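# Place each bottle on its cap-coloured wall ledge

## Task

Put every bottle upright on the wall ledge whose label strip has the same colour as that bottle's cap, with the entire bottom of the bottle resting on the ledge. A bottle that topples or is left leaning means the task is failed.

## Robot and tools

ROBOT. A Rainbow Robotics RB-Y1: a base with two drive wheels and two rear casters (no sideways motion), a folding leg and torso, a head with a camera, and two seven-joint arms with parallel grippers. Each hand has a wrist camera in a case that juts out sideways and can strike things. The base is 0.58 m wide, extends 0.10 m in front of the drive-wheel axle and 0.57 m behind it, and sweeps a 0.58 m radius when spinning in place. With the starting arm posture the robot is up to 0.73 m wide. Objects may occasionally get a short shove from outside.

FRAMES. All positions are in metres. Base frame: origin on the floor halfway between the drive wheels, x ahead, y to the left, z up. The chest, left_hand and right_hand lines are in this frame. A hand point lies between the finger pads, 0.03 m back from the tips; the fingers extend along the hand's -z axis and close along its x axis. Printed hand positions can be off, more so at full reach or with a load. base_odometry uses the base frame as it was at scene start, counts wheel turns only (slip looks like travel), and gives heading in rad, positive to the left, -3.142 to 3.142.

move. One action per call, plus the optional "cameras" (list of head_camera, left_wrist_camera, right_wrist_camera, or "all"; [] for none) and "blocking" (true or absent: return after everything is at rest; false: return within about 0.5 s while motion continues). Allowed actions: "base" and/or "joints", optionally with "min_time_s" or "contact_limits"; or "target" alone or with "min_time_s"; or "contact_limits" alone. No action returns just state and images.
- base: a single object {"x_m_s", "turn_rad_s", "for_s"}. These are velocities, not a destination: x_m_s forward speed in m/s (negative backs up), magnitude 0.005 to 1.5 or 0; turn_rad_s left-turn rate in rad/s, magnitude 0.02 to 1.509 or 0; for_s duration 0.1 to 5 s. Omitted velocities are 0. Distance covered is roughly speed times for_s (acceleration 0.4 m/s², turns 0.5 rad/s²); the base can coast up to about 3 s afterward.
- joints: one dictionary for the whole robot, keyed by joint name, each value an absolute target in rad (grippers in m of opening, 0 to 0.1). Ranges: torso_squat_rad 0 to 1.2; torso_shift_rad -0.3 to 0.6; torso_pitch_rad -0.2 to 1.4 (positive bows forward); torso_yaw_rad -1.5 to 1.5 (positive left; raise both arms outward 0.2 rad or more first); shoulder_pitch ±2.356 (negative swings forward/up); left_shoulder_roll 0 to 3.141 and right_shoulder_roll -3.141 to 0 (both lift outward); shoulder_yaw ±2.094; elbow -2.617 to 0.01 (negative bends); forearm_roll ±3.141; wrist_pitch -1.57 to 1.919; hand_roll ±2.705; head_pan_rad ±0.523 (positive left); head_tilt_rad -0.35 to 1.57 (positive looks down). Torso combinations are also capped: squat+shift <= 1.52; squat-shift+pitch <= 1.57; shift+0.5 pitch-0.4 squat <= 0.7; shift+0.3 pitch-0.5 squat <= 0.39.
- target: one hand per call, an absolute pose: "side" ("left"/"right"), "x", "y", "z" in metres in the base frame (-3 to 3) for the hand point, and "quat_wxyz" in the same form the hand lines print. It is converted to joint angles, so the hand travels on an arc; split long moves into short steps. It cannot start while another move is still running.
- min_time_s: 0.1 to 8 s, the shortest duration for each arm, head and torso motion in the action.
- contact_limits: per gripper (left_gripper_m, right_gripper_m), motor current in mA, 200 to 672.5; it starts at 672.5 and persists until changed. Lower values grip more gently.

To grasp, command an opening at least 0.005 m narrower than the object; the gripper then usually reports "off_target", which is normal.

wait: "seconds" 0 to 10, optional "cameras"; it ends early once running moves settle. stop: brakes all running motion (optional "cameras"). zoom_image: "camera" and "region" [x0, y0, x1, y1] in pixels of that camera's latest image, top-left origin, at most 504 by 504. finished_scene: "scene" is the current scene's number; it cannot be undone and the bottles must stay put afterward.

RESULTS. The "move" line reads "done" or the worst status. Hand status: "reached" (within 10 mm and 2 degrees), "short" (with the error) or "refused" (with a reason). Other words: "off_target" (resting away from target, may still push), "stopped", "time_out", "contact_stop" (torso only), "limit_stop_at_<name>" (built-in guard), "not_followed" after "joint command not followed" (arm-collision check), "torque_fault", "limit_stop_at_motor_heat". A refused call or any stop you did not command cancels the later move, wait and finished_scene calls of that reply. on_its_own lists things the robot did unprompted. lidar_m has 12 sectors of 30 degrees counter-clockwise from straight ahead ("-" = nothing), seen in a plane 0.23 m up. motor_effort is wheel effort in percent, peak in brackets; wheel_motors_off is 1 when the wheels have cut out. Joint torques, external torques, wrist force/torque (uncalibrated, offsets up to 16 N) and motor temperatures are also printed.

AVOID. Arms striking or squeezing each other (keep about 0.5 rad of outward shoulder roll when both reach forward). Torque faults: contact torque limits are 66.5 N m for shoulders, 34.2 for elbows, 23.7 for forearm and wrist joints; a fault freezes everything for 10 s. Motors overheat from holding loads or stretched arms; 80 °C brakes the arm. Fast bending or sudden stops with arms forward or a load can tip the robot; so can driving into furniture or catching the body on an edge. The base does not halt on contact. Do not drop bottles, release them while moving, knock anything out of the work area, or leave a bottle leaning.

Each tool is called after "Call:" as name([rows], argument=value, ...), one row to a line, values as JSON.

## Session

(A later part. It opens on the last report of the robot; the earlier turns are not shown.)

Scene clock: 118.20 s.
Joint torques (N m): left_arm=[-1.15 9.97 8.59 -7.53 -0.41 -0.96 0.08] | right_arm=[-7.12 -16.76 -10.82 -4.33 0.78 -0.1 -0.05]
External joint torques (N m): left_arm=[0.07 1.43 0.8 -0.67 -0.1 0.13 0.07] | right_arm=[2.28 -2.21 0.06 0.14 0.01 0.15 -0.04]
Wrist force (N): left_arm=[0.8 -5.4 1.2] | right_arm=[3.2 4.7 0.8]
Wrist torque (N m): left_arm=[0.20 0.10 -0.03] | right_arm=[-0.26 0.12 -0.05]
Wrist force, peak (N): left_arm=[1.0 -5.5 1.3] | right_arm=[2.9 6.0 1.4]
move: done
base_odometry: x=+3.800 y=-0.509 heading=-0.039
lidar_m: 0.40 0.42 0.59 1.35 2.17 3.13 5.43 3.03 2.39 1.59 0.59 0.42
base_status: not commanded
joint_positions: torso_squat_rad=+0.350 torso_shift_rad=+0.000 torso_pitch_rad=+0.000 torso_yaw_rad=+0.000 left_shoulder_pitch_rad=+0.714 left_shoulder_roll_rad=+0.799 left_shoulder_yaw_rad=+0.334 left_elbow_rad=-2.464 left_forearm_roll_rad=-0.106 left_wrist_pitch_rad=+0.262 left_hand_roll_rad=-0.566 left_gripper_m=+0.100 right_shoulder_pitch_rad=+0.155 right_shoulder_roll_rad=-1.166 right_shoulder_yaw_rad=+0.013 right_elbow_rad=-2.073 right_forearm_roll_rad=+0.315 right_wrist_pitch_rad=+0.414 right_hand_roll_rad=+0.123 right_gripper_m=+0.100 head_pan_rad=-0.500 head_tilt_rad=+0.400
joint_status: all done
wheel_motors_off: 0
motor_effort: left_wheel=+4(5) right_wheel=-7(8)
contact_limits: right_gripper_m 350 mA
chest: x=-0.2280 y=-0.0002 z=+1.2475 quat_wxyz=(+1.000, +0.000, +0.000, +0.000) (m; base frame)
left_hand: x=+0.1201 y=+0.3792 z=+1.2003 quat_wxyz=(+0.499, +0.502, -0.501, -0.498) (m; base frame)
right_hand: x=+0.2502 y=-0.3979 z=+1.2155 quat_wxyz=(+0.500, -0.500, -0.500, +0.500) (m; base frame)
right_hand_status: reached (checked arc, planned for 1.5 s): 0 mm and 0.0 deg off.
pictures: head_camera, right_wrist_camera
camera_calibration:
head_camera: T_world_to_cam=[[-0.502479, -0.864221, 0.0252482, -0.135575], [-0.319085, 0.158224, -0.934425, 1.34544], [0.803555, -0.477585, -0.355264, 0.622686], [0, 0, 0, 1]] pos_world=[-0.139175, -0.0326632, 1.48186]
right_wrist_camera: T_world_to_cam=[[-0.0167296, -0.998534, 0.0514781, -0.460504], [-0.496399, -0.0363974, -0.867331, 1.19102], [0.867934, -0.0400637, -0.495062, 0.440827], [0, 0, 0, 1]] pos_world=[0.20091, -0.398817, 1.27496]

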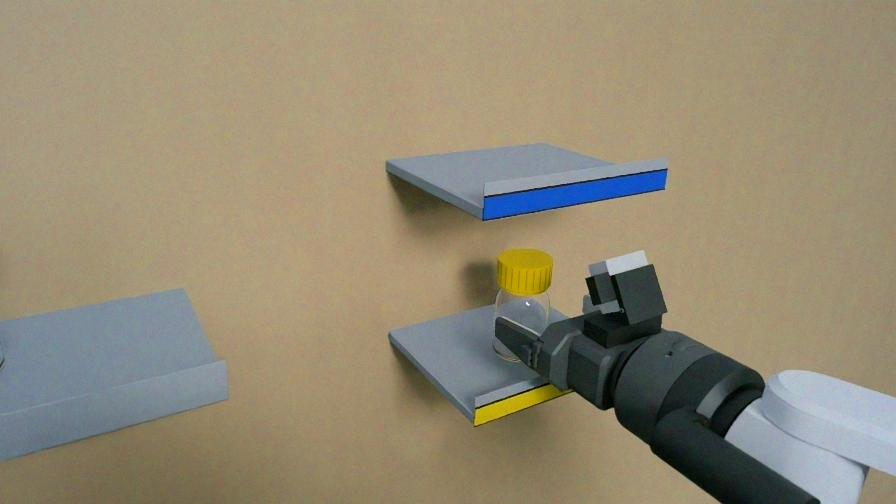

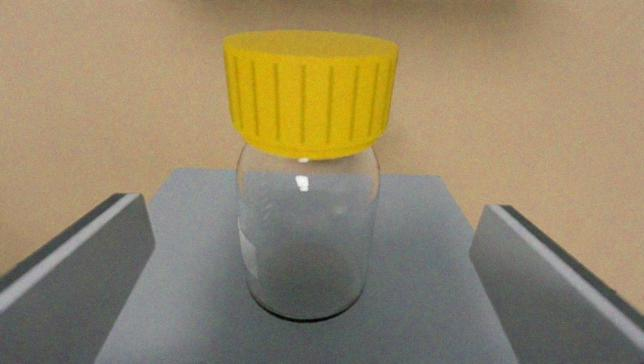

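Call:
move(target={"side": "right", "x": 0.14, "y": -0.40, "z": 1.21, "quat_wxyz": [0.5, -0.5, -0.5, 0.5]}, min_time_s=1.5, cameras=[])

Call:
move(target={"side": "left", "x": 0.13, "y": 0.40, "z": 1.30, "quat_wxyz": [0.5, 0.5, -0.5, -0.5]}, min_time_s=1.5, cameras=[])

Call:
move(target={"side": "left", "x": 0.14, "y": 0.43, "z": 1.405, "quat_wxyz": [0.5, 0.5, -0.5, -0.5]}, min_time_s=1.5, cameras=["left_wrist_camera"])

Call:
move(joints={"head_pan_rad": 0.5, "head_tilt_rad": 0.4}, cameras=["head_camera"])

Scene clock: 121.37 s.
Joint torques (N m): left_arm=[-1.11 10.15 8.43 -7.48 -0.54 -1.08 0.3] | right_arm=[-0.87 -10.14 -8.89 -4.82 0.38 -0.15 -0.09]
External joint torques (N m): left_arm=[0.12 1.61 0.64 -0.62 -0.23 0.02 0.29] | right_arm=[1.21 0.16 0.24 0.39 -0.17 -0.03 -0.08]
Wrist force (N): left_arm=[0.6 -5.0 1.2] | right_arm=[3.2 4.7 0.1]
Wrist torque (N m): left_arm=[0.19 0.07 -0.02] | right_arm=[-0.31 0.01 -0.08]
Wrist force, peak (N): left_arm=[0.7 -5.6 1.3] | right_arm=[3.4 5.7 0.1]
move: done
base_odometry: x=+3.800 y=-0.509 heading=-0.039
lidar_m: 0.40 0.43 0.59 1.35 2.16 3.13 5.43 3.03 2.39 1.58 0.58 0.42
base_status: not commanded
joint_positions: torso_squat_rad=+0.350 torso_shift_rad=+0.000 torso_pitch_rad=+0.000 torso_yaw_rad=+0.000 left_shoulder_pitch_rad=+0.714 left_shoulder_roll_rad=+0.799 left_shoulder_yaw_rad=+0.334 left_elbow_rad=-2.464 left_forearm_roll_rad=-0.106 left_wrist_pitch_rad=+0.262 left_hand_roll_rad=-0.566 left_gripper_m=+0.100 right_shoulder_pitch_rad=+0.711 right_shoulder_roll_rad=-1.016 right_shoulder_yaw_rad=-0.339 right_elbow_rad=-2.385 right_forearm_roll_rad=+0.451 right_wrist_pitch_rad=+0.299 right_hand_roll_rad=+0.062 right_gripper_m=+0.100 head_pan_rad=-0.500 head_tilt_rad=+0.400
joint_status: all done
wheel_motors_off: 0
motor_effort: left_wheel=+4(4) right_wheel=-7(9)
contact_limits: right_gripper_m 350 mA
chest: x=-0.2280 y=-0.0002 z=+1.2475 quat_wxyz=(+1.000, +0.000, +0.000, +0.000) (m; base frame)
left_hand: x=+0.1201 y=+0.3792 z=+1.2003 quat_wxyz=(+0.499, +0.502, -0.501, -0.498) (m; base frame)
right_hand: x=+0.1402 y=-0.3999 z=+1.2100 quat_wxyz=(+0.500, -0.500, -0.500, +0.500) (m; base frame)
right_hand_status: reached (checked arc, planned for 1.5 s): 0 mm and 0.0 deg off.
pictures: none
No camera images: "cameras" was empty.

Scene clock: 123.20 s.
Joint torques (N m): left_arm=[-1.4 10.85 10.3 -3.15 -0.71 -0.62 0.47] | right_arm=[-0.73 -10.15 -9.2 -4.91 0.49 -0.2 -0.09]
External joint torques (N m): left_arm=[0.73 1.87 0.99 -1.01 -0.1 0.18 0.45] | right_arm=[1.35 0.14 -0.07 0.3 -0.06 -0.07 -0.08]
Wrist force (N): left_arm=[0.8 -5.1 1.4] | right_arm=[3.5 4.7 0.5]
Wrist torque (N m): left_arm=[0.19 0.08 -0.15] | right_arm=[-0.27 0.03 -0.10]
Wrist force, peak (N): left_arm=[1.1 -5.7 0.9] | right_arm=[3.4 5.8 1.2]
move: done
base_odometry: x=+3.800 y=-0.509 heading=-0.039
lidar_m: 0.40 0.42 0.59 1.35 2.16 3.13 5.43 3.02 2.39 1.59 0.58 0.42
base_status: not commanded
joint_positions: torso_squat_rad=+0.350 torso_shift_rad=+0.000 torso_pitch_rad=+0.000 torso_yaw_rad=+0.000 left_shoulder_pitch_rad=+0.819 left_shoulder_roll_rad=+1.112 left_shoulder_yaw_rad=+0.736 left_elbow_rad=-2.523 left_forearm_roll_rad=+0.202 left_wrist_pitch_rad=+0.402 left_hand_roll_rad=-0.403 left_gripper_m=+0.100 right_shoulder_pitch_rad=+0.711 right_shoulder_roll_rad=-1.016 right_shoulder_yaw_rad=-0.339 right_elbow_rad=-2.385 right_forearm_roll_rad=+0.451 right_wrist_pitch_rad=+0.299 right_hand_roll_rad=+0.062 right_gripper_m=+0.100 head_pan_rad=-0.500 head_tilt_rad=+0.400
joint_status: all done
wheel_motors_off: 0
motor_effort: left_wheel=+4(4) right_wheel=-7(9)
contact_limits: right_gripper_m 350 mA
chest: x=-0.2280 y=-0.0002 z=+1.2475 quat_wxyz=(+1.000, +0.000, +0.000, +0.000) (m; base frame)
left_hand: x=+0.1304 y=+0.3992 z=+1.3004 quat_wxyz=(+0.499, +0.502, -0.501, -0.498) (m; base frame)
left_hand_status: reached (checked arc, planned for 1.5 s): 1 mm and 0.3 deg off.
right_hand: x=+0.1402 y=-0.3999 z=+1.2100 quat_wxyz=(+0.500, -0.500, -0.500, +0.500) (m; base frame)
pictures: none
No camera images: "cameras" was empty.

Scene clock: 125.03 s.
Joint torques (N m): left_arm=[-2.33 6.75 11.19 3.22 -0.56 -1.09 0] | right_arm=[-0.79 -10.18 -8.71 -4.81 0.51 -0.3 -0.16]
External joint torques (N m): left_arm=[0.32 1.54 1.02 0.64 -0.11 -0.2 -0.01] | right_arm=[1.29 0.11 0.42 0.4 -0.03 -0.18 -0.15]
Wrist force (N): left_arm=[1.1 -5.2 1.3] | right_arm=[2.6 4.9 0.9]
Wrist torque (N m): left_arm=[0.21 0.15 -0.01] | right_arm=[-0.27 -0.06 -0.10]
Wrist force, peak (N): left_arm=[0.9 -5.6 0.9] | right_arm=[3.5 5.2 1.2]
move: done
base_odometry: x=+3.800 y=-0.509 heading=-0.039
lidar_m: 0.41 0.42 0.58 1.35 2.16 3.13 5.43 3.03 2.40 1.59 0.58 0.43
base_status: not commanded
joint_positions: torso_squat_rad=+0.350 torso_shift_rad=+0.000 torso_pitch_rad=+0.000 torso_yaw_rad=+0.000 left_shoulder_pitch_rad=+1.161 left_shoulder_roll_rad=+1.340 left_shoulder_yaw_rad=+1.333 left_elbow_rad=-2.355 left_forearm_roll_rad=+0.694 left_wrist_pitch_rad=+0.320 left_hand_roll_rad=-0.451 left_gripper_m=+0.100 right_shoulder_pitch_rad=+0.711 right_shoulder_roll_rad=-1.016 right_shoulder_yaw_rad=-0.339 right_elbow_rad=-2.385 right_forearm_roll_rad=+0.451 right_wrist_pitch_rad=+0.299 right_hand_roll_rad=+0.062 right_gripper_m=+0.100 head_pan_rad=-0.500 head_tilt_rad=+0.400
joint_status: all done
wheel_motors_off: 0
motor_effort: left_wheel=+4(4) right_wheel=-7(8)
contact_limits: right_gripper_m 350 mA
chest: x=-0.2280 y=-0.0002 z=+1.2475 quat_wxyz=(+1.000, +0.000, +0.000, +0.000) (m; base frame)
left_hand: x=+0.1402 y=+0.4296 z=+1.4052 quat_wxyz=(+0.499, +0.502, -0.501, -0.497) (m; base frame)
left_hand_status: reached (checked arc, planned for 1.5 s): 0 mm and 0.4 deg off.
right_hand: x=+0.1402 y=-0.3999 z=+1.2100 quat_wxyz=(+0.500, -0.500, -0.500, +0.500) (m; base frame)
pictures: left_wrist_camera
camera_calibration:
left_wrist_camera: T_world_to_cam=[[-0.0330714, -0.999444, -0.00422393, 0.438911], [-0.461105, 0.0190072, -0.887142, 1.33034], [0.886729, -0.0273914, -0.461477, 0.610196], [0, 0, 0, 1]] pos_world=[0.0868642, 0.430095, 1.46365]

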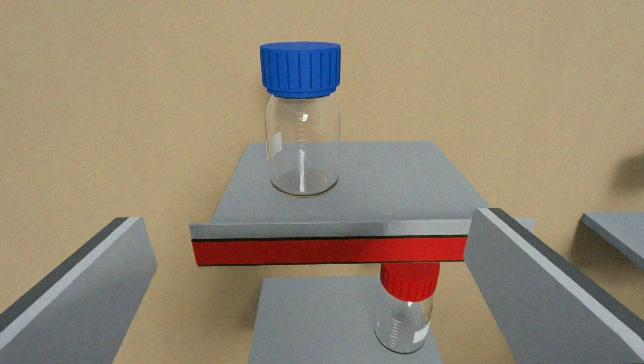

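Scene clock: 126.37 s.
Joint torques (N m): left_arm=[-2.3 6.57 11.23 3.29 -0.58 -0.91 -0.01] | right_arm=[-0.94 -9.84 -9 -4.97 0.49 -0.28 -0.12]
External joint torques (N m): left_arm=[0.34 1.37 1.06 0.71 -0.13 -0.02 -0.03] | right_arm=[1.14 0.45 0.12 0.25 -0.06 -0.15 -0.12]
Wrist force (N): left_arm=[1.0 -5.1 1.2] | right_arm=[2.7 4.7 0.2]
Wrist torque (N m): left_arm=[0.20 0.14 -0.01] | right_arm=[-0.26 -0.02 -0.06]
Wrist force, peak (N): left_arm=[1.0 -5.4 1.1] | right_arm=[3.0 6.0 0.6]
move: done
base_odometry: x=+3.800 y=-0.509 heading=-0.039
lidar_m: 0.40 0.42 0.59 1.35 2.17 3.13 5.44 3.03 2.40 1.60 0.58 0.43
base_status: not commanded
joint_positions: torso_squat_rad=+0.350 torso_shift_rad=+0.000 torso_pitch_rad=+0.000 torso_yaw_rad=+0.000 left_shoulder_pitch_rad=+1.161 left_shoulder_roll_rad=+1.340 left_shoulder_yaw_rad=+1.333 left_elbow_rad=-2.355 left_forearm_roll_rad=+0.694 left_wrist_pitch_rad=+0.320 left_hand_roll_rad=-0.451 left_gripper_m=+0.100 right_shoulder_pitch_rad=+0.711 right_shoulder_roll_rad=-1.016 right_shoulder_yaw_rad=-0.339 right_elbow_rad=-2.385 right_forearm_roll_rad=+0.451 right_wrist_pitch_rad=+0.299 right_hand_roll_rad=+0.062 right_gripper_m=+0.100 head_pan_rad=+0.500 head_tilt_rad=+0.400
joint_status: all done
wheel_motors_off: 0
motor_effort: left_wheel=+4(4) right_wheel=-8(8)
contact_limits: right_gripper_m 350 mA
chest: x=-0.2280 y=-0.0002 z=+1.2475 quat_wxyz=(+1.000, +0.000, +0.000, +0.000) (m; base frame)
left_hand: x=+0.1402 y=+0.4296 z=+1.4052 quat_wxyz=(+0.499, +0.502, -0.501, -0.497) (m; base frame)
right_hand: x=+0.1402 y=-0.3999 z=+1.2100 quat_wxyz=(+0.500, -0.500, -0.500, +0.500) (m; base frame)
pictures: head_camera
camera_calibration:
head_camera: T_world_to_cam=[[0.455666, -0.889792, 0.0252879, 0.0617678], [-0.304915, -0.182712, -0.934689, 1.34856], [0.836299, 0.418195, -0.354566, 0.628761], [0, 0, 0, 1]] pos_world=[-0.142783, 0.038413, 1.48186]

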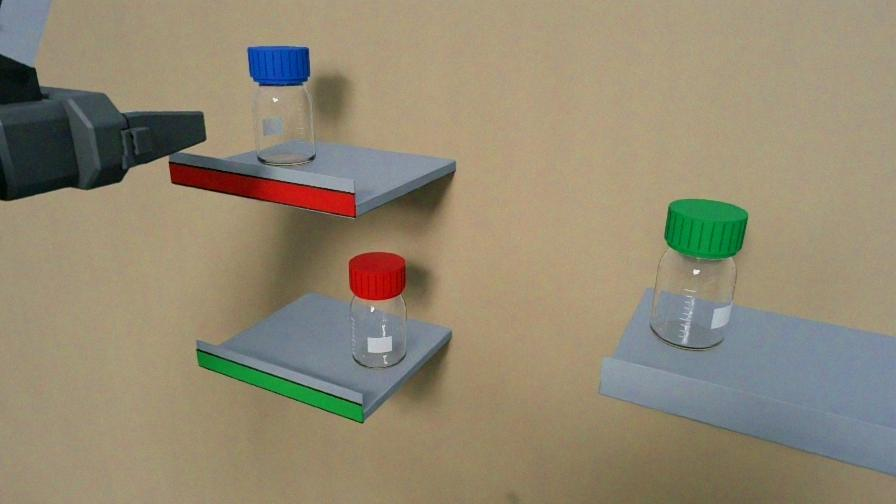

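Call:
move(target={"side": "left", "x": 0.24, "y": 0.439, "z": 1.40, "quat_wxyz": [0.5, 0.5, -0.5, -0.5]}, min_time_s=1.5, cameras=["left_wrist_camera"])

Call:
move(target={"side": "left", "x": 0.30, "y": 0.439, "z": 1.399, "quat_wxyz": [0.5, 0.5, -0.5, -0.5]}, min_time_s=1.5, cameras=["left_wrist_camera", "head_camera"])

Scene clock: 129.53 s.
Joint torques (N m): left_arm=[-10.33 8.67 9.74 3.38 -0.5 -0.44 0.37] | right_arm=[-0.65 -9.91 -8.42 -4.89 0.73 -0.27 -0.25]
External joint torques (N m): left_arm=[-1.48 1.72 -2.08 0.61 0 -0.28 0.36] | right_arm=[1.43 0.38 0.71 0.33 0.18 -0.15 -0.24]
Wrist force (N): left_arm=[1.0 -4.7 1.0] | right_arm=[2.5 5.1 0.2]
Wrist torque (N m): left_arm=[0.16 0.11 -0.17] | right_arm=[-0.28 -0.05 -0.04]
Wrist force, peak (N): left_arm=[1.0 -5.4 1.2] | right_arm=[3.4 6.0 0.0]
move: done
base_odometry: x=+3.800 y=-0.509 heading=-0.039
lidar_m: 0.40 0.42 0.58 1.35 2.16 3.13 5.43 3.03 2.40 1.58 0.59 0.42
base_status: not commanded
joint_positions: torso_squat_rad=+0.350 torso_shift_rad=+0.000 torso_pitch_rad=+0.000 torso_yaw_rad=+0.000 left_shoulder_pitch_rad=+0.947 left_shoulder_roll_rad=+1.713 left_shoulder_yaw_rad=+1.025 left_elbow_rad=-2.037 left_forearm_roll_rad=+0.337 left_wrist_pitch_rad=+0.306 left_hand_roll_rad=-0.080 left_gripper_m=+0.100 right_shoulder_pitch_rad=+0.711 right_shoulder_roll_rad=-1.016 right_shoulder_yaw_rad=-0.339 right_elbow_rad=-2.385 right_forearm_roll_rad=+0.451 right_wrist_pitch_rad=+0.299 right_hand_roll_rad=+0.062 right_gripper_m=+0.100 head_pan_rad=+0.500 head_tilt_rad=+0.400
joint_status: all done
wheel_motors_off: 0
motor_effort: left_wheel=+4(4) right_wheel=-6(8)
contact_limits: right_gripper_m 350 mA
chest: x=-0.2280 y=-0.0002 z=+1.2475 quat_wxyz=(+1.000, +0.000, +0.000, +0.000) (m; base frame)
left_hand: x=+0.2399 y=+0.4386 z=+1.4005 quat_wxyz=(+0.502, +0.496, -0.497, -0.505) (m; base frame)
left_hand_status: reached (checked arc, planned for 1.5 s): 1 mm and 0.8 deg off.
right_hand: x=+0.1402 y=-0.3999 z=+1.2100 quat_wxyz=(+0.500, -0.500, -0.500, +0.500) (m; base frame)
pictures: left_wrist_camera
camera_calibration:
left_wrist_camera: T_world_to_cam=[[-0.0407334, -0.999154, -0.00559759, 0.454752], [-0.47883, 0.0244373, -0.877568, 1.3605], [0.876962, -0.033066, -0.47942, 0.549735], [0, 0, 0, 1]] pos_world=[0.187874, 0.439298, 1.46003]

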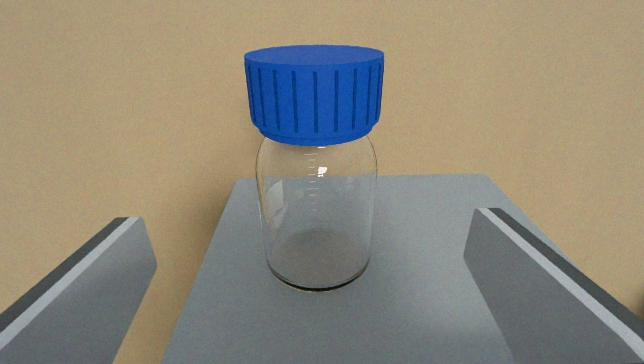

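Scene clock: 131.37 s.
Joint torques (N m): left_arm=[-12.25 6.28 9.62 4.8 -0.68 0.71 0.36] | right_arm=[-1.17 -10.32 -8.98 -4.65 0.36 -0.06 -0.16]
External joint torques (N m): left_arm=[0.38 1.82 -2.17 0.78 -0.22 -0.26 0.35] | right_arm=[0.91 -0.02 0.15 0.56 -0.19 0.06 -0.16]
Wrist force (N): left_arm=[1.0 -5.1 0.6] | right_arm=[2.9 4.8 0.5]
Wrist torque (N m): left_arm=[0.18 0.12 -0.17] | right_arm=[-0.31 -0.04 -0.08]
Wrist force, peak (N): left_arm=[1.3 -5.4 0.9] | right_arm=[3.4 5.4 1.3]
move: done
base_odometry: x=+3.800 y=-0.509 heading=-0.039
lidar_m: 0.40 0.42 0.59 1.35 2.17 3.13 5.43 3.03 2.40 1.59 0.58 0.43
base_status: not commanded
joint_positions: torso_squat_rad=+0.350 torso_shift_rad=+0.000 torso_pitch_rad=+0.000 torso_yaw_rad=+0.000 left_shoulder_pitch_rad=+1.018 left_shoulder_roll_rad=+1.973 left_shoulder_yaw_rad=+0.975 left_elbow_rad=-1.818 left_forearm_roll_rad=-0.120 left_wrist_pitch_rad=+0.294 left_hand_roll_rad=+0.494 left_gripper_m=+0.100 right_shoulder_pitch_rad=+0.711 right_shoulder_roll_rad=-1.016 right_shoulder_yaw_rad=-0.339 right_elbow_rad=-2.385 right_forearm_roll_rad=+0.451 right_wrist_pitch_rad=+0.299 right_hand_roll_rad=+0.062 right_gripper_m=+0.100 head_pan_rad=+0.500 head_tilt_rad=+0.400
joint_status: all done
wheel_motors_off: 0
motor_effort: left_wheel=+4(4) right_wheel=-8(8)
contact_limits: right_gripper_m 350 mA
chest: x=-0.2280 y=-0.0002 z=+1.2475 quat_wxyz=(+1.000, +0.000, +0.000, +0.000) (m; base frame)
left_hand: x=+0.2999 y=+0.4386 z=+1.3996 quat_wxyz=(+0.502, +0.499, -0.497, -0.501) (m; base frame)
left_hand_status: reached (checked arc, planned for 1.5 s): 1 mm and 0.4 deg off.
right_hand: x=+0.1402 y=-0.3999 z=+1.2100 quat_wxyz=(+0.500, -0.500, -0.500, +0.500) (m; base frame)
pictures: head_camera, left_wrist_camera
camera_calibration:
head_camera: T_world_to_cam=[[0.455666, -0.889792, 0.0252879, 0.0617678], [-0.304915, -0.182712, -0.934689, 1.34856], [0.836299, 0.418195, -0.354566, 0.628761], [0, 0, 0, 1]] pos_world=[-0.142783, 0.038413, 1.48186]
left_wrist_camera: T_world_to_cam=[[-0.0339718, -0.999408, -0.00534865, 0.45495], [-0.473419, 0.0208052, -0.880591, 1.39263], [0.880182, -0.0273832, -0.473846, 0.485527], [0, 0, 0, 1]] pos_world=[0.2474, 0.439002, 1.45883]

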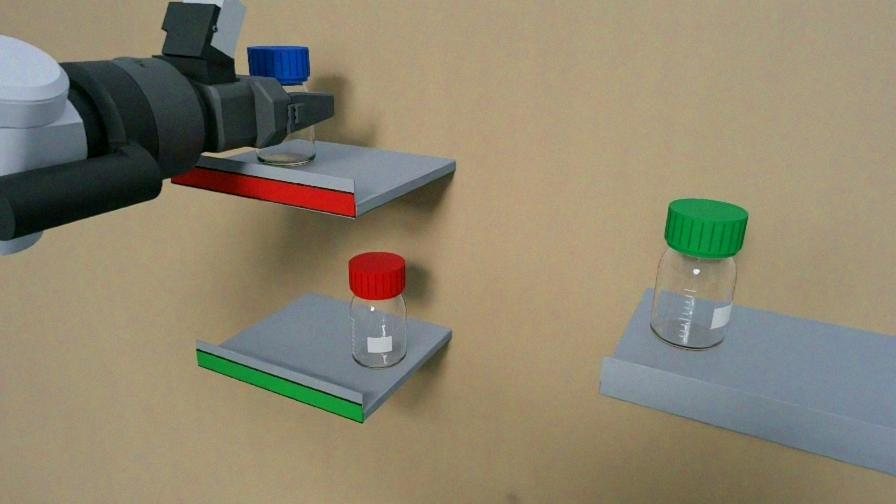

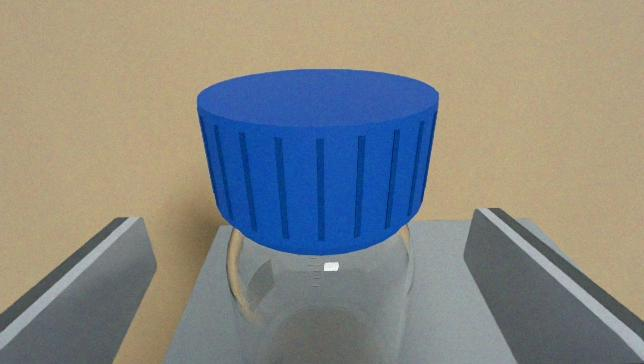

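Call:
move(target={"side": "left", "x": 0.327, "y": 0.4385, "z": 1.3985, "quat_wxyz": [0.5, 0.5, -0.5, -0.5]}, min_time_s=1, cameras=["left_wrist_camera"])

Call:
move(joints={"left_gripper_m": 0.066}, contact_limits={"left_gripper_m": 350}, cameras=["left_wrist_camera"])

Call:
move(joints={"left_gripper_m": 0.042}, cameras=["left_wrist_camera", "head_camera"])

Scene clock: 133.13 s.
Joint torques (N m): left_arm=[-14.12 4.21 13.36 5.45 -0.63 1.03 0.49] | right_arm=[-0.95 -10.28 -8.87 -4.78 0.58 -0.26 -0.35]
External joint torques (N m): left_arm=[0.23 1.5 1.84 0.86 -0.22 -0.24 0.47] | right_arm=[1.13 0.01 0.26 0.43 0.03 -0.14 -0.34]
Wrist force (N): left_arm=[1.0 -5.2 1.1] | right_arm=[3.4 4.5 0.0]
Wrist torque (N m): left_arm=[0.21 0.12 -0.17] | right_arm=[-0.28 0.07 -0.10]
Wrist force, peak (N): left_arm=[1.2 -5.3 1.0] | right_arm=[3.5 5.5 0.6]
move: done
base_odometry: x=+3.800 y=-0.509 heading=-0.039
lidar_m: 0.40 0.42 0.59 1.35 2.17 3.13 5.43 3.02 2.40 1.59 0.58 0.42
base_status: not commanded
joint_positions: torso_squat_rad=+0.350 torso_shift_rad=+0.000 torso_pitch_rad=+0.000 torso_yaw_rad=+0.000 left_shoulder_pitch_rad=+1.083 left_shoulder_roll_rad=+2.084 left_shoulder_yaw_rad=+0.996 left_elbow_rad=-1.706 left_forearm_roll_rad=-0.241 left_wrist_pitch_rad=+0.289 left_hand_roll_rad=+0.670 left_gripper_m=+0.100 right_shoulder_pitch_rad=+0.711 right_shoulder_roll_rad=-1.016 right_shoulder_yaw_rad=-0.339 right_elbow_rad=-2.385 right_forearm_roll_rad=+0.451 right_wrist_pitch_rad=+0.299 right_hand_roll_rad=+0.062 right_gripper_m=+0.100 head_pan_rad=+0.500 head_tilt_rad=+0.400
joint_status: all done
wheel_motors_off: 0
motor_effort: left_wheel=+4(4) right_wheel=-7(8)
contact_limits: right_gripper_m 350 mA
chest: x=-0.2280 y=-0.0002 z=+1.2475 quat_wxyz=(+1.000, +0.000, +0.000, +0.000) (m; base frame)
left_hand: x=+0.3267 y=+0.4383 z=+1.3983 quat_wxyz=(+0.504, +0.499, -0.496, -0.501) (m; base frame)
left_hand_status: reached (checked arc, planned for 1.0 s): 0 mm and 0.7 deg off.
right_hand: x=+0.1402 y=-0.3999 z=+1.2100 quat_wxyz=(+0.500, -0.500, -0.500, +0.500) (m; base frame)
pictures: left_wrist_camera
camera_calibration:
left_wrist_camera: T_world_to_cam=[[-0.029837, -0.999539, -0.00553647, 0.454566], [-0.476378, 0.0190892, -0.879033, 1.40378], [0.878734, -0.0235902, -0.476729, 0.46409], [0, 0, 0, 1]] pos_world=[0.274482, 0.438507, 1.45773]

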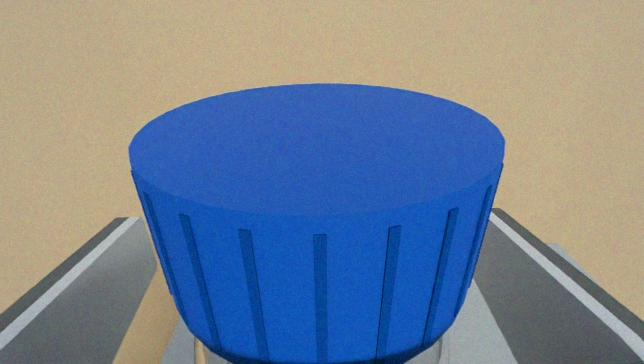

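Scene clock: 134.00 s.
Joint torques (N m): left_arm=[-14.05 4.59 13.39 5.42 -0.58 0.99 0.52] | right_arm=[-1.19 -10.29 -9.03 -4.5 0.67 -0.27 -0.04]
External joint torques (N m): left_arm=[0.3 1.88 1.87 0.84 -0.16 -0.28 0.51] | right_arm=[0.89 0.01 0.09 0.71 0.12 -0.14 -0.04]
Wrist force (N): left_arm=[1.1 -5.1 1.3] | right_arm=[3.5 4.5 1.0]
Wrist torque (N m): left_arm=[0.19 0.14 -0.15] | right_arm=[-0.27 0.06 -0.04]
Wrist force, peak (N): left_arm=[0.9 -5.3 1.3] | right_arm=[3.9 5.5 1.0]
move: done
base_odometry: x=+3.800 y=-0.509 heading=-0.039
lidar_m: 0.40 0.42 0.58 1.35 2.17 3.13 5.43 3.02 2.39 1.59 0.58 0.42
base_status: not commanded
joint_positions: torso_squat_rad=+0.350 torso_shift_rad=+0.000 torso_pitch_rad=+0.000 torso_yaw_rad=+0.000 left_shoulder_pitch_rad=+1.083 left_shoulder_roll_rad=+2.084 left_shoulder_yaw_rad=+0.996 left_elbow_rad=-1.706 left_forearm_roll_rad=-0.241 left_wrist_pitch_rad=+0.289 left_hand_roll_rad=+0.670 left_gripper_m=+0.066 right_shoulder_pitch_rad=+0.711 right_shoulder_roll_rad=-1.016 right_shoulder_yaw_rad=-0.339 right_elbow_rad=-2.385 right_forearm_roll_rad=+0.451 right_wrist_pitch_rad=+0.299 right_hand_roll_rad=+0.062 right_gripper_m=+0.100 head_pan_rad=+0.500 head_tilt_rad=+0.400
joint_status: all done
wheel_motors_off: 0
motor_effort: left_wheel=+4(4) right_wheel=-7(9)
contact_limits: left_gripper_m 350 mA; right_gripper_m 350 mA
chest: x=-0.2280 y=-0.0002 z=+1.2475 quat_wxyz=(+1.000, +0.000, +0.000, +0.000) (m; base frame)
left_hand: x=+0.3267 y=+0.4383 z=+1.3983 quat_wxyz=(+0.504, +0.499, -0.496, -0.501) (m; base frame)
right_hand: x=+0.1402 y=-0.3999 z=+1.2100 quat_wxyz=(+0.500, -0.500, -0.500, +0.500) (m; base frame)
pictures: left_wrist_camera
camera_calibration:
left_wrist_camera: T_world_to_cam=[[-0.029837, -0.999539, -0.00553647, 0.454566], [-0.476378, 0.0190892, -0.879033, 1.40378], [0.878734, -0.0235902, -0.476729, 0.46409], [0, 0, 0, 1]] pos_world=[0.274482, 0.438507, 1.45773]

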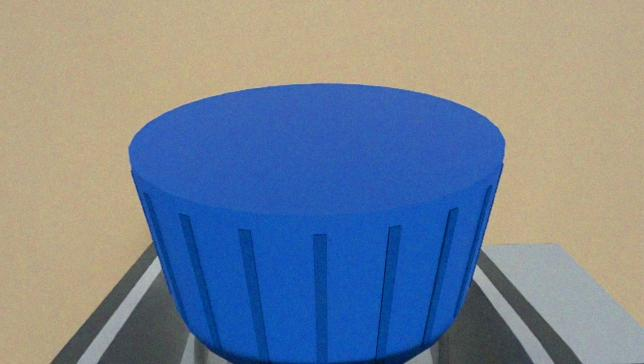

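Scene clock: 134.73 s.
Joint torques (N m): left_arm=[-14.28 4.59 13.04 5.51 -0.66 1.1 0.52] | right_arm=[-0.61 -10.46 -9.06 -4.68 0.56 -0.29 -0.24]
External joint torques (N m): left_arm=[0.08 1.88 1.53 0.92 -0.25 -0.16 0.5] | right_arm=[1.47 -0.16 0.07 0.53 0.01 -0.17 -0.23]
Wrist force (N): left_arm=[1.5 -5.0 1.1] | right_arm=[3.1 4.7 0.7]
Wrist torque (N m): left_arm=[0.18 0.13 -0.16] | right_arm=[-0.24 0.04 -0.06]
Wrist force, peak (N): left_arm=[1.6 -5.3 0.9] | right_arm=[3.5 5.4 0.7]
move: off_target
base_odometry: x=+3.800 y=-0.509 heading=-0.039
lidar_m: 0.41 0.42 0.58 1.35 2.17 3.13 5.44 3.02 2.39 1.59 0.58 0.42
base_status: not commanded
joint_positions: torso_squat_rad=+0.350 torso_shift_rad=+0.000 torso_pitch_rad=+0.000 torso_yaw_rad=+0.000 left_shoulder_pitch_rad=+1.083 left_shoulder_roll_rad=+2.084 left_shoulder_yaw_rad=+0.996 left_elbow_rad=-1.706 left_forearm_roll_rad=-0.241 left_wrist_pitch_rad=+0.289 left_hand_roll_rad=+0.670 left_gripper_m=+0.055 right_shoulder_pitch_rad=+0.711 right_shoulder_roll_rad=-1.016 right_shoulder_yaw_rad=-0.339 right_elbow_rad=-2.385 right_forearm_roll_rad=+0.451 right_wrist_pitch_rad=+0.299 right_hand_roll_rad=+0.062 right_gripper_m=+0.100 head_pan_rad=+0.500 head_tilt_rad=+0.400
joint_status: left_gripper_m off_target (ended at +0.055, target +0.042)
wheel_motors_off: 0
motor_effort: left_wheel=+4(4) right_wheel=-7(8)
contact_limits: left_gripper_m 350 mA; right_gripper_m 350 mA
chest: x=-0.2280 y=-0.0002 z=+1.2475 quat_wxyz=(+1.000, +0.000, +0.000, +0.000) (m; base frame)
left_hand: x=+0.3267 y=+0.4383 z=+1.3983 quat_wxyz=(+0.504, +0.499, -0.496, -0.501) (m; base frame)
right_hand: x=+0.1402 y=-0.3999 z=+1.2100 quat_wxyz=(+0.500, -0.500, -0.500, +0.500) (m; base frame)
pictures: head_camera, left_wrist_camera
camera_calibration:
head_camera: T_world_to_cam=[[0.455666, -0.889792, 0.0252879, 0.0617678], [-0.304915, -0.182712, -0.934689, 1.34856], [0.836299, 0.418195, -0.354566, 0.628761], [0, 0, 0, 1]] pos_world=[-0.142783, 0.038413, 1.48186]
left_wrist_camera: T_world_to_cam=[[-0.029837, -0.999539, -0.00553647, 0.454566], [-0.476378, 0.0190892, -0.879033, 1.40378], [0.878734, -0.0235902, -0.476729, 0.46409], [0, 0, 0, 1]] pos_world=[0.274482, 0.438507, 1.45773]

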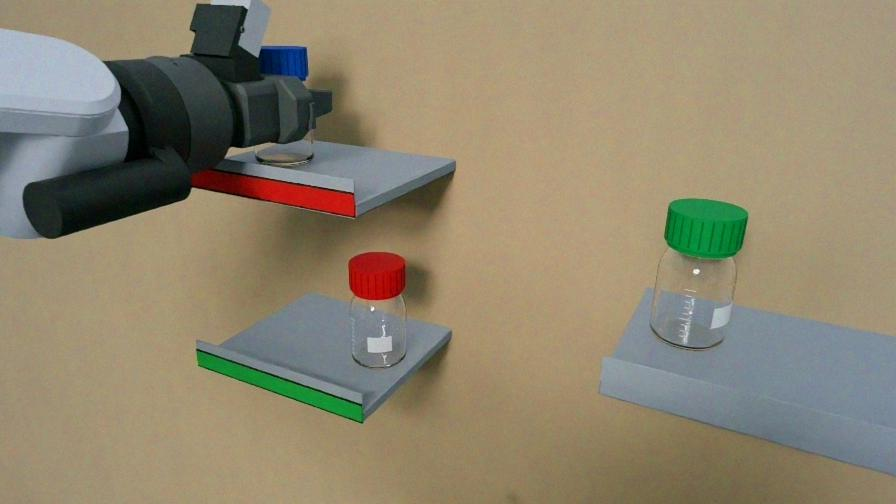

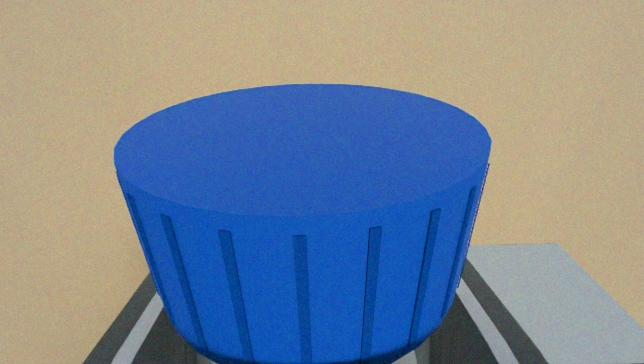

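Call:
move(target={"side": "left", "x": 0.325, "y": 0.438, "z": 1.433, "quat_wxyz": [0.5, 0.5, -0.5, -0.5]}, min_time_s=1.5, cameras=["head_camera"])

Call:
move(target={"side": "left", "x": 0.24, "y": 0.43, "z": 1.433, "quat_wxyz": [0.5, 0.5, -0.5, -0.5]}, min_time_s=1.5, cameras=[])

Call:
move(target={"side": "left", "x": 0.16, "y": 0.38, "z": 1.40, "quat_wxyz": [0.5, 0.5, -0.5, -0.5]}, min_time_s=1.5, cameras=["head_camera"])

Scene clock: 137.07 s.
Joint torques (N m): left_arm=[-16.26 4.49 9.82 5.91 -0.26 0.94 0] | right_arm=[-1.02 -10.3 -8.86 -4.68 0.54 -0.15 -0.11]
External joint torques (N m): left_arm=[-2.13 -0.39 -1.69 1.18 0.07 -0.07 -0.02] | right_arm=[1.06 0 0.27 0.53 0 -0.02 -0.1]
Wrist force (N): left_arm=[1.2 -6.5 1.4] | right_arm=[2.8 5.2 0.2]
Wrist torque (N m): left_arm=[0.19 0.17 -0.04] | right_arm=[-0.36 -0.04 -0.09]
Wrist force, peak (N): left_arm=[1.4 -6.9 1.4] | right_arm=[3.5 5.6 1.2]
move: done
base_odometry: x=+3.800 y=-0.509 heading=-0.039
lidar_m: 0.40 0.42 0.58 1.35 2.16 3.13 5.43 3.03 2.39 1.58 0.57 0.42
base_status: not commanded
joint_positions: torso_squat_rad=+0.350 torso_shift_rad=+0.000 torso_pitch_rad=+0.000 torso_yaw_rad=+0.000 left_shoulder_pitch_rad=+0.952 left_shoulder_roll_rad=+2.077 left_shoulder_yaw_rad=+0.942 left_elbow_rad=-1.668 left_forearm_roll_rad=-0.081 left_wrist_pitch_rad=+0.224 left_hand_roll_rad=+0.522 left_gripper_m=+0.055 right_shoulder_pitch_rad=+0.711 right_shoulder_roll_rad=-1.016 right_shoulder_yaw_rad=-0.339 right_elbow_rad=-2.385 right_forearm_roll_rad=+0.451 right_wrist_pitch_rad=+0.299 right_hand_roll_rad=+0.062 right_gripper_m=+0.100 head_pan_rad=+0.500 head_tilt_rad=+0.400
joint_status: all done
wheel_motors_off: 0
motor_effort: left_wheel=+4(4) right_wheel=-7(8)
contact_limits: left_gripper_m 350 mA; right_gripper_m 350 mA
chest: x=-0.2280 y=-0.0002 z=+1.2475 quat_wxyz=(+1.000, +0.000, +0.000, +0.000) (m; base frame)
left_hand: x=+0.3250 y=+0.4377 z=+1.4331 quat_wxyz=(+0.495, +0.501, -0.505, -0.499) (m; base frame)
left_hand_status: reached (checked arc, planned for 1.5 s): 0 mm and 0.8 deg off.
right_hand: x=+0.1402 y=-0.3999 z=+1.2100 quat_wxyz=(+0.500, -0.500, -0.500, +0.500) (m; base frame)
pictures: head_camera
camera_calibration:
head_camera: T_world_to_cam=[[0.455666, -0.889792, 0.0252879, 0.0617678], [-0.304915, -0.182712, -0.934689, 1.34856], [0.836299, 0.418195, -0.354566, 0.628761], [0, 0, 0, 1]] pos_world=[-0.142783, 0.038413, 1.48186]

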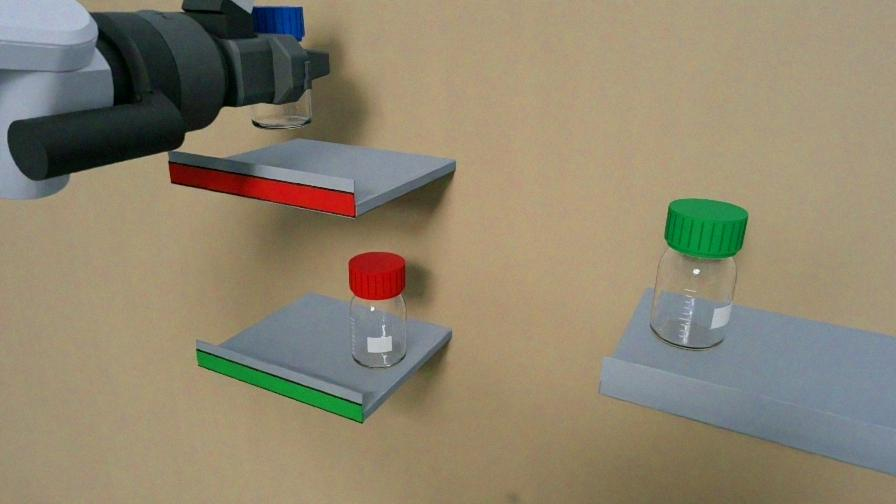

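Scene clock: 138.90 s.
Joint torques (N m): left_arm=[-9.6 3.83 13.56 2.95 -0.83 -0.27 0.15] | right_arm=[-1.19 -9.84 -9.08 -4.7 0.44 -0.19 -0.13]
External joint torques (N m): left_arm=[-0.66 -0.07 1.98 -0.5 -0.28 0.02 0.13] | right_arm=[0.89 0.46 0.05 0.52 -0.1 -0.06 -0.13]
Wrist force (N): left_arm=[1.0 -6.9 1.4] | right_arm=[3.5 5.6 0.5]
Wrist torque (N m): left_arm=[0.23 0.13 -0.02] | right_arm=[-0.35 0.03 -0.09]
Wrist force, peak (N): left_arm=[1.0 -6.9 1.4] | right_arm=[3.1 6.0 0.3]
move: done
base_odometry: x=+3.800 y=-0.509 heading=-0.039
lidar_m: 0.40 0.42 0.59 1.35 2.17 3.13 5.43 3.02 2.39 1.58 0.58 0.43
base_status: not commanded
joint_positions: torso_squat_rad=+0.350 torso_shift_rad=+0.000 torso_pitch_rad=+0.000 torso_yaw_rad=+0.000 left_shoulder_pitch_rad=+1.126 left_shoulder_roll_rad=+1.745 left_shoulder_yaw_rad=+1.277 left_elbow_rad=-2.031 left_forearm_roll_rad=+0.465 left_wrist_pitch_rad=+0.336 left_hand_roll_rad=-0.143 left_gripper_m=+0.055 right_shoulder_pitch_rad=+0.711 right_shoulder_roll_rad=-1.016 right_shoulder_yaw_rad=-0.339 right_elbow_rad=-2.385 right_forearm_roll_rad=+0.451 right_wrist_pitch_rad=+0.299 right_hand_roll_rad=+0.062 right_gripper_m=+0.100 head_pan_rad=+0.500 head_tilt_rad=+0.400
joint_status: all done
wheel_motors_off: 0
motor_effort: left_wheel=+4(4) right_wheel=-7(8)
contact_limits: left_gripper_m 350 mA; right_gripper_m 350 mA
chest: x=-0.2280 y=-0.0002 z=+1.2475 quat_wxyz=(+1.000, +0.000, +0.000, +0.000) (m; base frame)
left_hand: x=+0.2401 y=+0.4298 z=+1.4328 quat_wxyz=(+0.499, +0.502, -0.502, -0.498) (m; base frame)
left_hand_status: reached (checked arc, planned for 1.5 s): 0 mm and 0.4 deg off.
right_hand: x=+0.1402 y=-0.3999 z=+1.2100 quat_wxyz=(+0.500, -0.500, -0.500, +0.500) (m; base frame)
pictures: none
No camera images: "cameras" was empty.

Scene clock: 140.73 s.
Joint torques (N m): left_arm=[-6 4.5 11.86 2.6 -1.29 -0.33 0.68] | right_arm=[-0.99 -10.3 -8.57 -4.98 0.68 -0.22 -0.11]
External joint torques (N m): left_arm=[-1.59 -0.09 2.18 -0.48 -0.37 -0.07 0.66] | right_arm=[1.09 -0.01 0.56 0.24 0.14 -0.09 -0.1]
Wrist force (N): left_arm=[1.0 -6.6 1.3] | right_arm=[3.7 5.4 0.5]
Wrist torque (N m): left_arm=[0.19 0.12 -0.15] | right_arm=[-0.35 0.06 -0.06]
Wrist force, peak (N): left_arm=[0.9 -7.1 1.2] | right_arm=[3.7 5.4 0.5]
move: done
base_odometry: x=+3.800 y=-0.509 heading=-0.039
lidar_m: 0.41 0.43 0.59 1.35 2.16 3.13 5.43 3.03 2.39 1.59 0.58 0.42
base_status: not commanded
joint_positions: torso_squat_rad=+0.350 torso_shift_rad=+0.000 torso_pitch_rad=+0.000 torso_yaw_rad=+0.000 left_shoulder_pitch_rad=+1.124 left_shoulder_roll_rad=+1.482 left_shoulder_yaw_rad=+1.305 left_elbow_rad=-2.463 left_forearm_roll_rad=+0.416 left_wrist_pitch_rad=+0.529 left_hand_roll_rad=-0.128 left_gripper_m=+0.055 right_shoulder_pitch_rad=+0.711 right_shoulder_roll_rad=-1.016 right_shoulder_yaw_rad=-0.339 right_elbow_rad=-2.385 right_forearm_roll_rad=+0.451 right_wrist_pitch_rad=+0.299 right_hand_roll_rad=+0.062 right_gripper_m=+0.100 head_pan_rad=+0.500 head_tilt_rad=+0.400
joint_status: all done
wheel_motors_off: 0
motor_effort: left_wheel=+4(4) right_wheel=-7(8)
contact_limits: left_gripper_m 350 mA; right_gripper_m 350 mA
chest: x=-0.2280 y=-0.0002 z=+1.2475 quat_wxyz=(+1.000, +0.000, +0.000, +0.000) (m; base frame)
left_hand: x=+0.1604 y=+0.3800 z=+1.3997 quat_wxyz=(+0.500, +0.500, -0.500, -0.500) (m; base frame)
left_hand_status: reached (checked arc, planned for 1.5 s): 0 mm and 0.1 deg off.
right_hand: x=+0.1402 y=-0.3999 z=+1.2100 quat_wxyz=(+0.500, -0.500, -0.500, +0.500) (m; base frame)
pictures: head_camera
camera_calibration:
head_camera: T_world_to_cam=[[0.455666, -0.889792, 0.0252879, 0.0617678], [-0.304915, -0.182712, -0.934689, 1.34856], [0.836299, 0.418195, -0.354566, 0.628761], [0, 0, 0, 1]] pos_world=[-0.142783, 0.038413, 1.48186]

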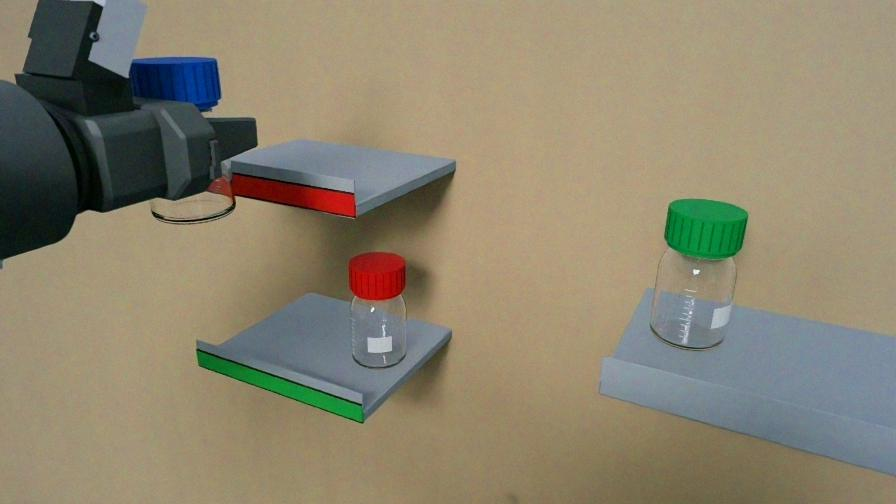

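Call:
move(target={"side": "left", "x": 0.16, "y": 0.25, "z": 1.37, "quat_wxyz": [0.5, 0.5, -0.5, -0.5]}, min_time_s=2, cameras=[])

Call:
move(joints={"head_pan_rad": 0.0, "head_tilt_rad": 0.35}, cameras=["head_camera"])

Scene clock: 144.17 s.
Joint torques (N m): left_arm=[-8.79 5.28 10.14 4.59 -1.44 -0.17 0.57] | right_arm=[-0.43 -10.69 -9.33 -4.53 0.59 -0.24 -0.07]
External joint torques (N m): left_arm=[-1.78 2.14 1.95 -0.38 -0.04 0.07 0.56] | right_arm=[1.65 -0.4 -0.2 0.68 0.04 -0.11 -0.06]
Wrist force (N): left_arm=[1.2 -6.5 -0.6] | right_arm=[2.9 4.8 0.4]
Wrist torque (N m): left_arm=[0.20 0.18 -0.16] | right_arm=[-0.29 0.03 -0.09]
Wrist force, peak (N): left_arm=[1.0 -7.0 1.3] | right_arm=[3.9 5.6 0.7]
move: short
base_odometry: x=+3.800 y=-0.509 heading=-0.039
lidar_m: 0.40 0.43 0.58 1.35 2.17 3.13 5.43 3.03 2.39 1.59 0.58 0.42
base_status: not commanded
joint_positions: torso_squat_rad=+0.350 torso_shift_rad=+0.000 torso_pitch_rad=+0.000 torso_yaw_rad=+0.000 left_shoulder_pitch_rad=+1.032 left_shoulder_roll_rad=+1.803 left_shoulder_yaw_rad=+1.399 left_elbow_rad=-2.617 left_forearm_roll_rad=+0.707 left_wrist_pitch_rad=+0.841 left_hand_roll_rad=-0.090 left_gripper_m=+0.055 right_shoulder_pitch_rad=+0.711 right_shoulder_roll_rad=-1.016 right_shoulder_yaw_rad=-0.339 right_elbow_rad=-2.385 right_forearm_roll_rad=+0.451 right_wrist_pitch_rad=+0.299 right_hand_roll_rad=+0.062 right_gripper_m=+0.100 head_pan_rad=+0.500 head_tilt_rad=+0.400
joint_status: all done
wheel_motors_off: 0
motor_effort: left_wheel=+4(4) right_wheel=-8(8)
contact_limits: left_gripper_m 350 mA; right_gripper_m 350 mA
chest: x=-0.2280 y=-0.0002 z=+1.2475 quat_wxyz=(+1.000, +0.000, +0.000, +0.000) (m; base frame)
left_hand: x=+0.1609 y=+0.2505 z=+1.3702 quat_wxyz=(+0.511, +0.408, -0.481, -0.584) (m; base frame)
left_hand_status: short (checked arc, as near as the solve gets, planned for 2.0 s): 1 mm and 14.5 deg off. The place is met; only the turn is off.
right_hand: x=+0.1402 y=-0.3999 z=+1.2100 quat_wxyz=(+0.500, -0.500, -0.500, +0.500) (m; base frame)
pictures: none
No camera images: "cameras" was empty.

Scene clock: 145.17 s.
Joint torques (N m): left_arm=[-8.34 4.87 10.18 4.39 -1.53 -0.17 0.56] | right_arm=[-0.7 -9.7 -9.41 -4.74 0.39 -0.37 -0.04]
External joint torques (N m): left_arm=[-1.33 1.73 1.99 -0.58 -0.13 0.07 0.55] | right_arm=[1.38 0.6 -0.28 0.47 -0.15 -0.25 -0.03]
Wrist force (N): left_arm=[1.2 -6.7 -0.4] | right_arm=[2.8 4.7 0.7]
Wrist torque (N m): left_arm=[0.22 0.17 -0.15] | right_arm=[-0.28 -0.03 -0.06]
Wrist force, peak (N): left_arm=[1.0 -6.9 -0.4] | right_arm=[3.8 5.0 0.6]
move: done
base_odometry: x=+3.800 y=-0.509 heading=-0.039
lidar_m: 0.40 0.42 0.58 1.35 2.17 3.13 5.43 3.02 2.39 1.58 0.58 0.42
base_status: not commanded
joint_positions: torso_squat_rad=+0.350 torso_shift_rad=+0.000 torso_pitch_rad=+0.000 torso_yaw_rad=+0.000 left_shoulder_pitch_rad=+1.032 left_shoulder_roll_rad=+1.803 left_shoulder_yaw_rad=+1.399 left_elbow_rad=-2.617 left_forearm_roll_rad=+0.707 left_wrist_pitch_rad=+0.841 left_hand_roll_rad=-0.090 left_gripper_m=+0.055 right_shoulder_pitch_rad=+0.711 right_shoulder_roll_rad=-1.016 right_shoulder_yaw_rad=-0.339 right_elbow_rad=-2.385 right_forearm_roll_rad=+0.451 right_wrist_pitch_rad=+0.299 right_hand_roll_rad=+0.062 right_gripper_m=+0.100 head_pan_rad=+0.000 head_tilt_rad=+0.350
joint_status: all done
wheel_motors_off: 0
motor_effort: left_wheel=+4(4) right_wheel=-7(8)
contact_limits: left_gripper_m 350 mA; right_gripper_m 350 mA
chest: x=-0.2280 y=-0.0002 z=+1.2475 quat_wxyz=(+1.000, +0.000, +0.000, +0.000) (m; base frame)
left_hand: x=+0.1609 y=+0.2505 z=+1.3702 quat_wxyz=(+0.511, +0.408, -0.481, -0.584) (m; base frame)
right_hand: x=+0.1402 y=-0.3999 z=+1.2100 quat_wxyz=(+0.500, -0.500, -0.500, +0.500) (m; base frame)
pictures: head_camera
camera_calibration:
head_camera: T_world_to_cam=[[-0.0279935, -0.999325, 0.0237777, -0.0356932], [-0.30838, -0.0139932, -0.95116, 1.37175], [0.950851, -0.0339589, -0.30778, 0.584466], [0, 0, 0, 1]] pos_world=[-0.133718, 0.00337391, 1.48549]

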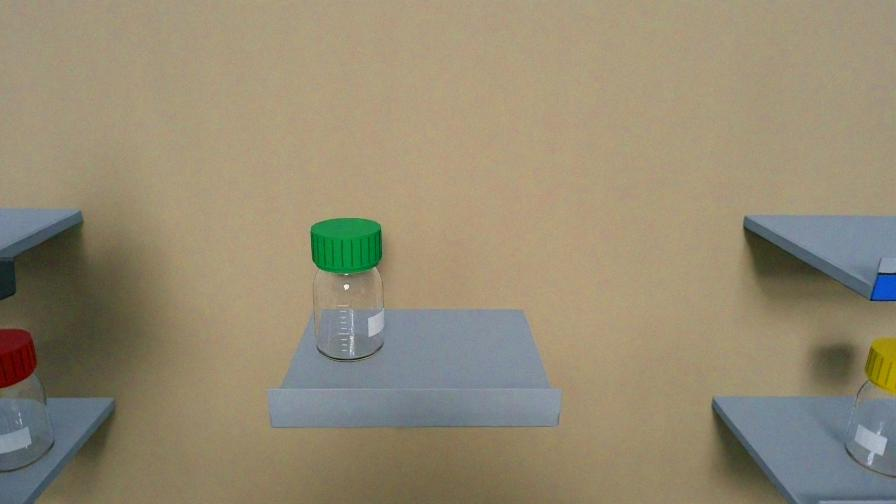

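Call:
move(target={"side": "left", "x": 0.20, "y": 0.23, "z": 1.44, "quat_wxyz": [0.5, 0.5, -0.5, -0.5]}, min_time_s=2, cameras=["head_camera"])

Scene clock: 148.93 s.
Joint torques (N m): left_arm=[-12.09 2.88 10.37 7 -2.11 0.55 0.48] | right_arm=[-1.04 -10.07 -8.93 -4.89 0.46 -0.17 0.1]
External joint torques (N m): left_arm=[-1.81 1.51 1.92 1.26 -0.3 0.24 0.47] | right_arm=[1.04 0.22 0.2 0.32 -0.09 -0.05 0.11]
Wrist force (N): left_arm=[0.9 -6.6 1.2] | right_arm=[2.5 5.4 0.2]
Wrist torque (N m): left_arm=[0.20 0.12 -0.16] | right_arm=[-0.34 -0.07 -0.10]
Wrist force, peak (N): left_arm=[1.0 -7.2 -0.7] | right_arm=[2.7 6.0 0.4]
move: done
base_odometry: x=+3.800 y=-0.509 heading=-0.039
lidar_m: 0.40 0.43 0.59 1.35 2.16 3.13 5.44 3.02 2.39 1.59 0.59 0.42
base_status: not commanded
joint_positions: torso_squat_rad=+0.350 torso_shift_rad=+0.000 torso_pitch_rad=+0.000 torso_yaw_rad=+0.000 left_shoulder_pitch_rad=+0.976 left_shoulder_roll_rad=+2.111 left_shoulder_yaw_rad=+1.445 left_elbow_rad=-2.501 left_forearm_roll_rad=+0.518 left_wrist_pitch_rad=+1.161 left_hand_roll_rad=+0.153 left_gripper_m=+0.055 right_shoulder_pitch_rad=+0.711 right_shoulder_roll_rad=-1.016 right_shoulder_yaw_rad=-0.339 right_elbow_rad=-2.385 right_forearm_roll_rad=+0.451 right_wrist_pitch_rad=+0.299 right_hand_roll_rad=+0.062 right_gripper_m=+0.100 head_pan_rad=+0.000 head_tilt_rad=+0.350
joint_status: all done
wheel_motors_off: 0
motor_effort: left_wheel=+3(4) right_wheel=-7(9)
contact_limits: left_gripper_m 350 mA; right_gripper_m 350 mA
chest: x=-0.2280 y=-0.0002 z=+1.2475 quat_wxyz=(+1.000, +0.000, +0.000, +0.000) (m; base frame)
left_hand: x=+0.1999 y=+0.2301 z=+1.4397 quat_wxyz=(+0.500, +0.500, -0.500, -0.500) (m; base frame)
left_hand_status: reached (checked arc, planned for 2.0 s): 0 mm and 0.0 deg off.
right_hand: x=+0.1402 y=-0.3999 z=+1.2100 quat_wxyz=(+0.500, -0.500, -0.500, +0.500) (m; base frame)
pictures: head_camera
camera_calibration:
head_camera: T_world_to_cam=[[-0.0279935, -0.999325, 0.0237777, -0.0356932], [-0.30838, -0.0139932, -0.95116, 1.37175], [0.950851, -0.0339589, -0.30778, 0.584466], [0, 0, 0, 1]] pos_world=[-0.133718, 0.00337391, 1.48549]

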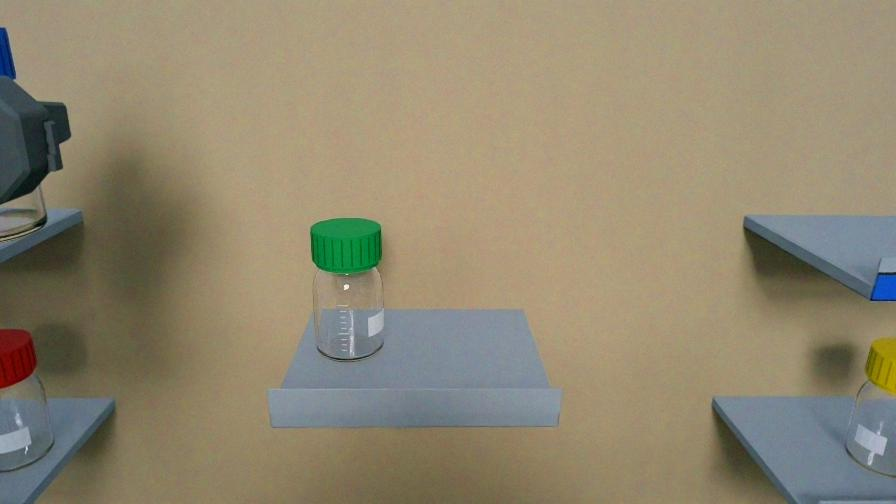

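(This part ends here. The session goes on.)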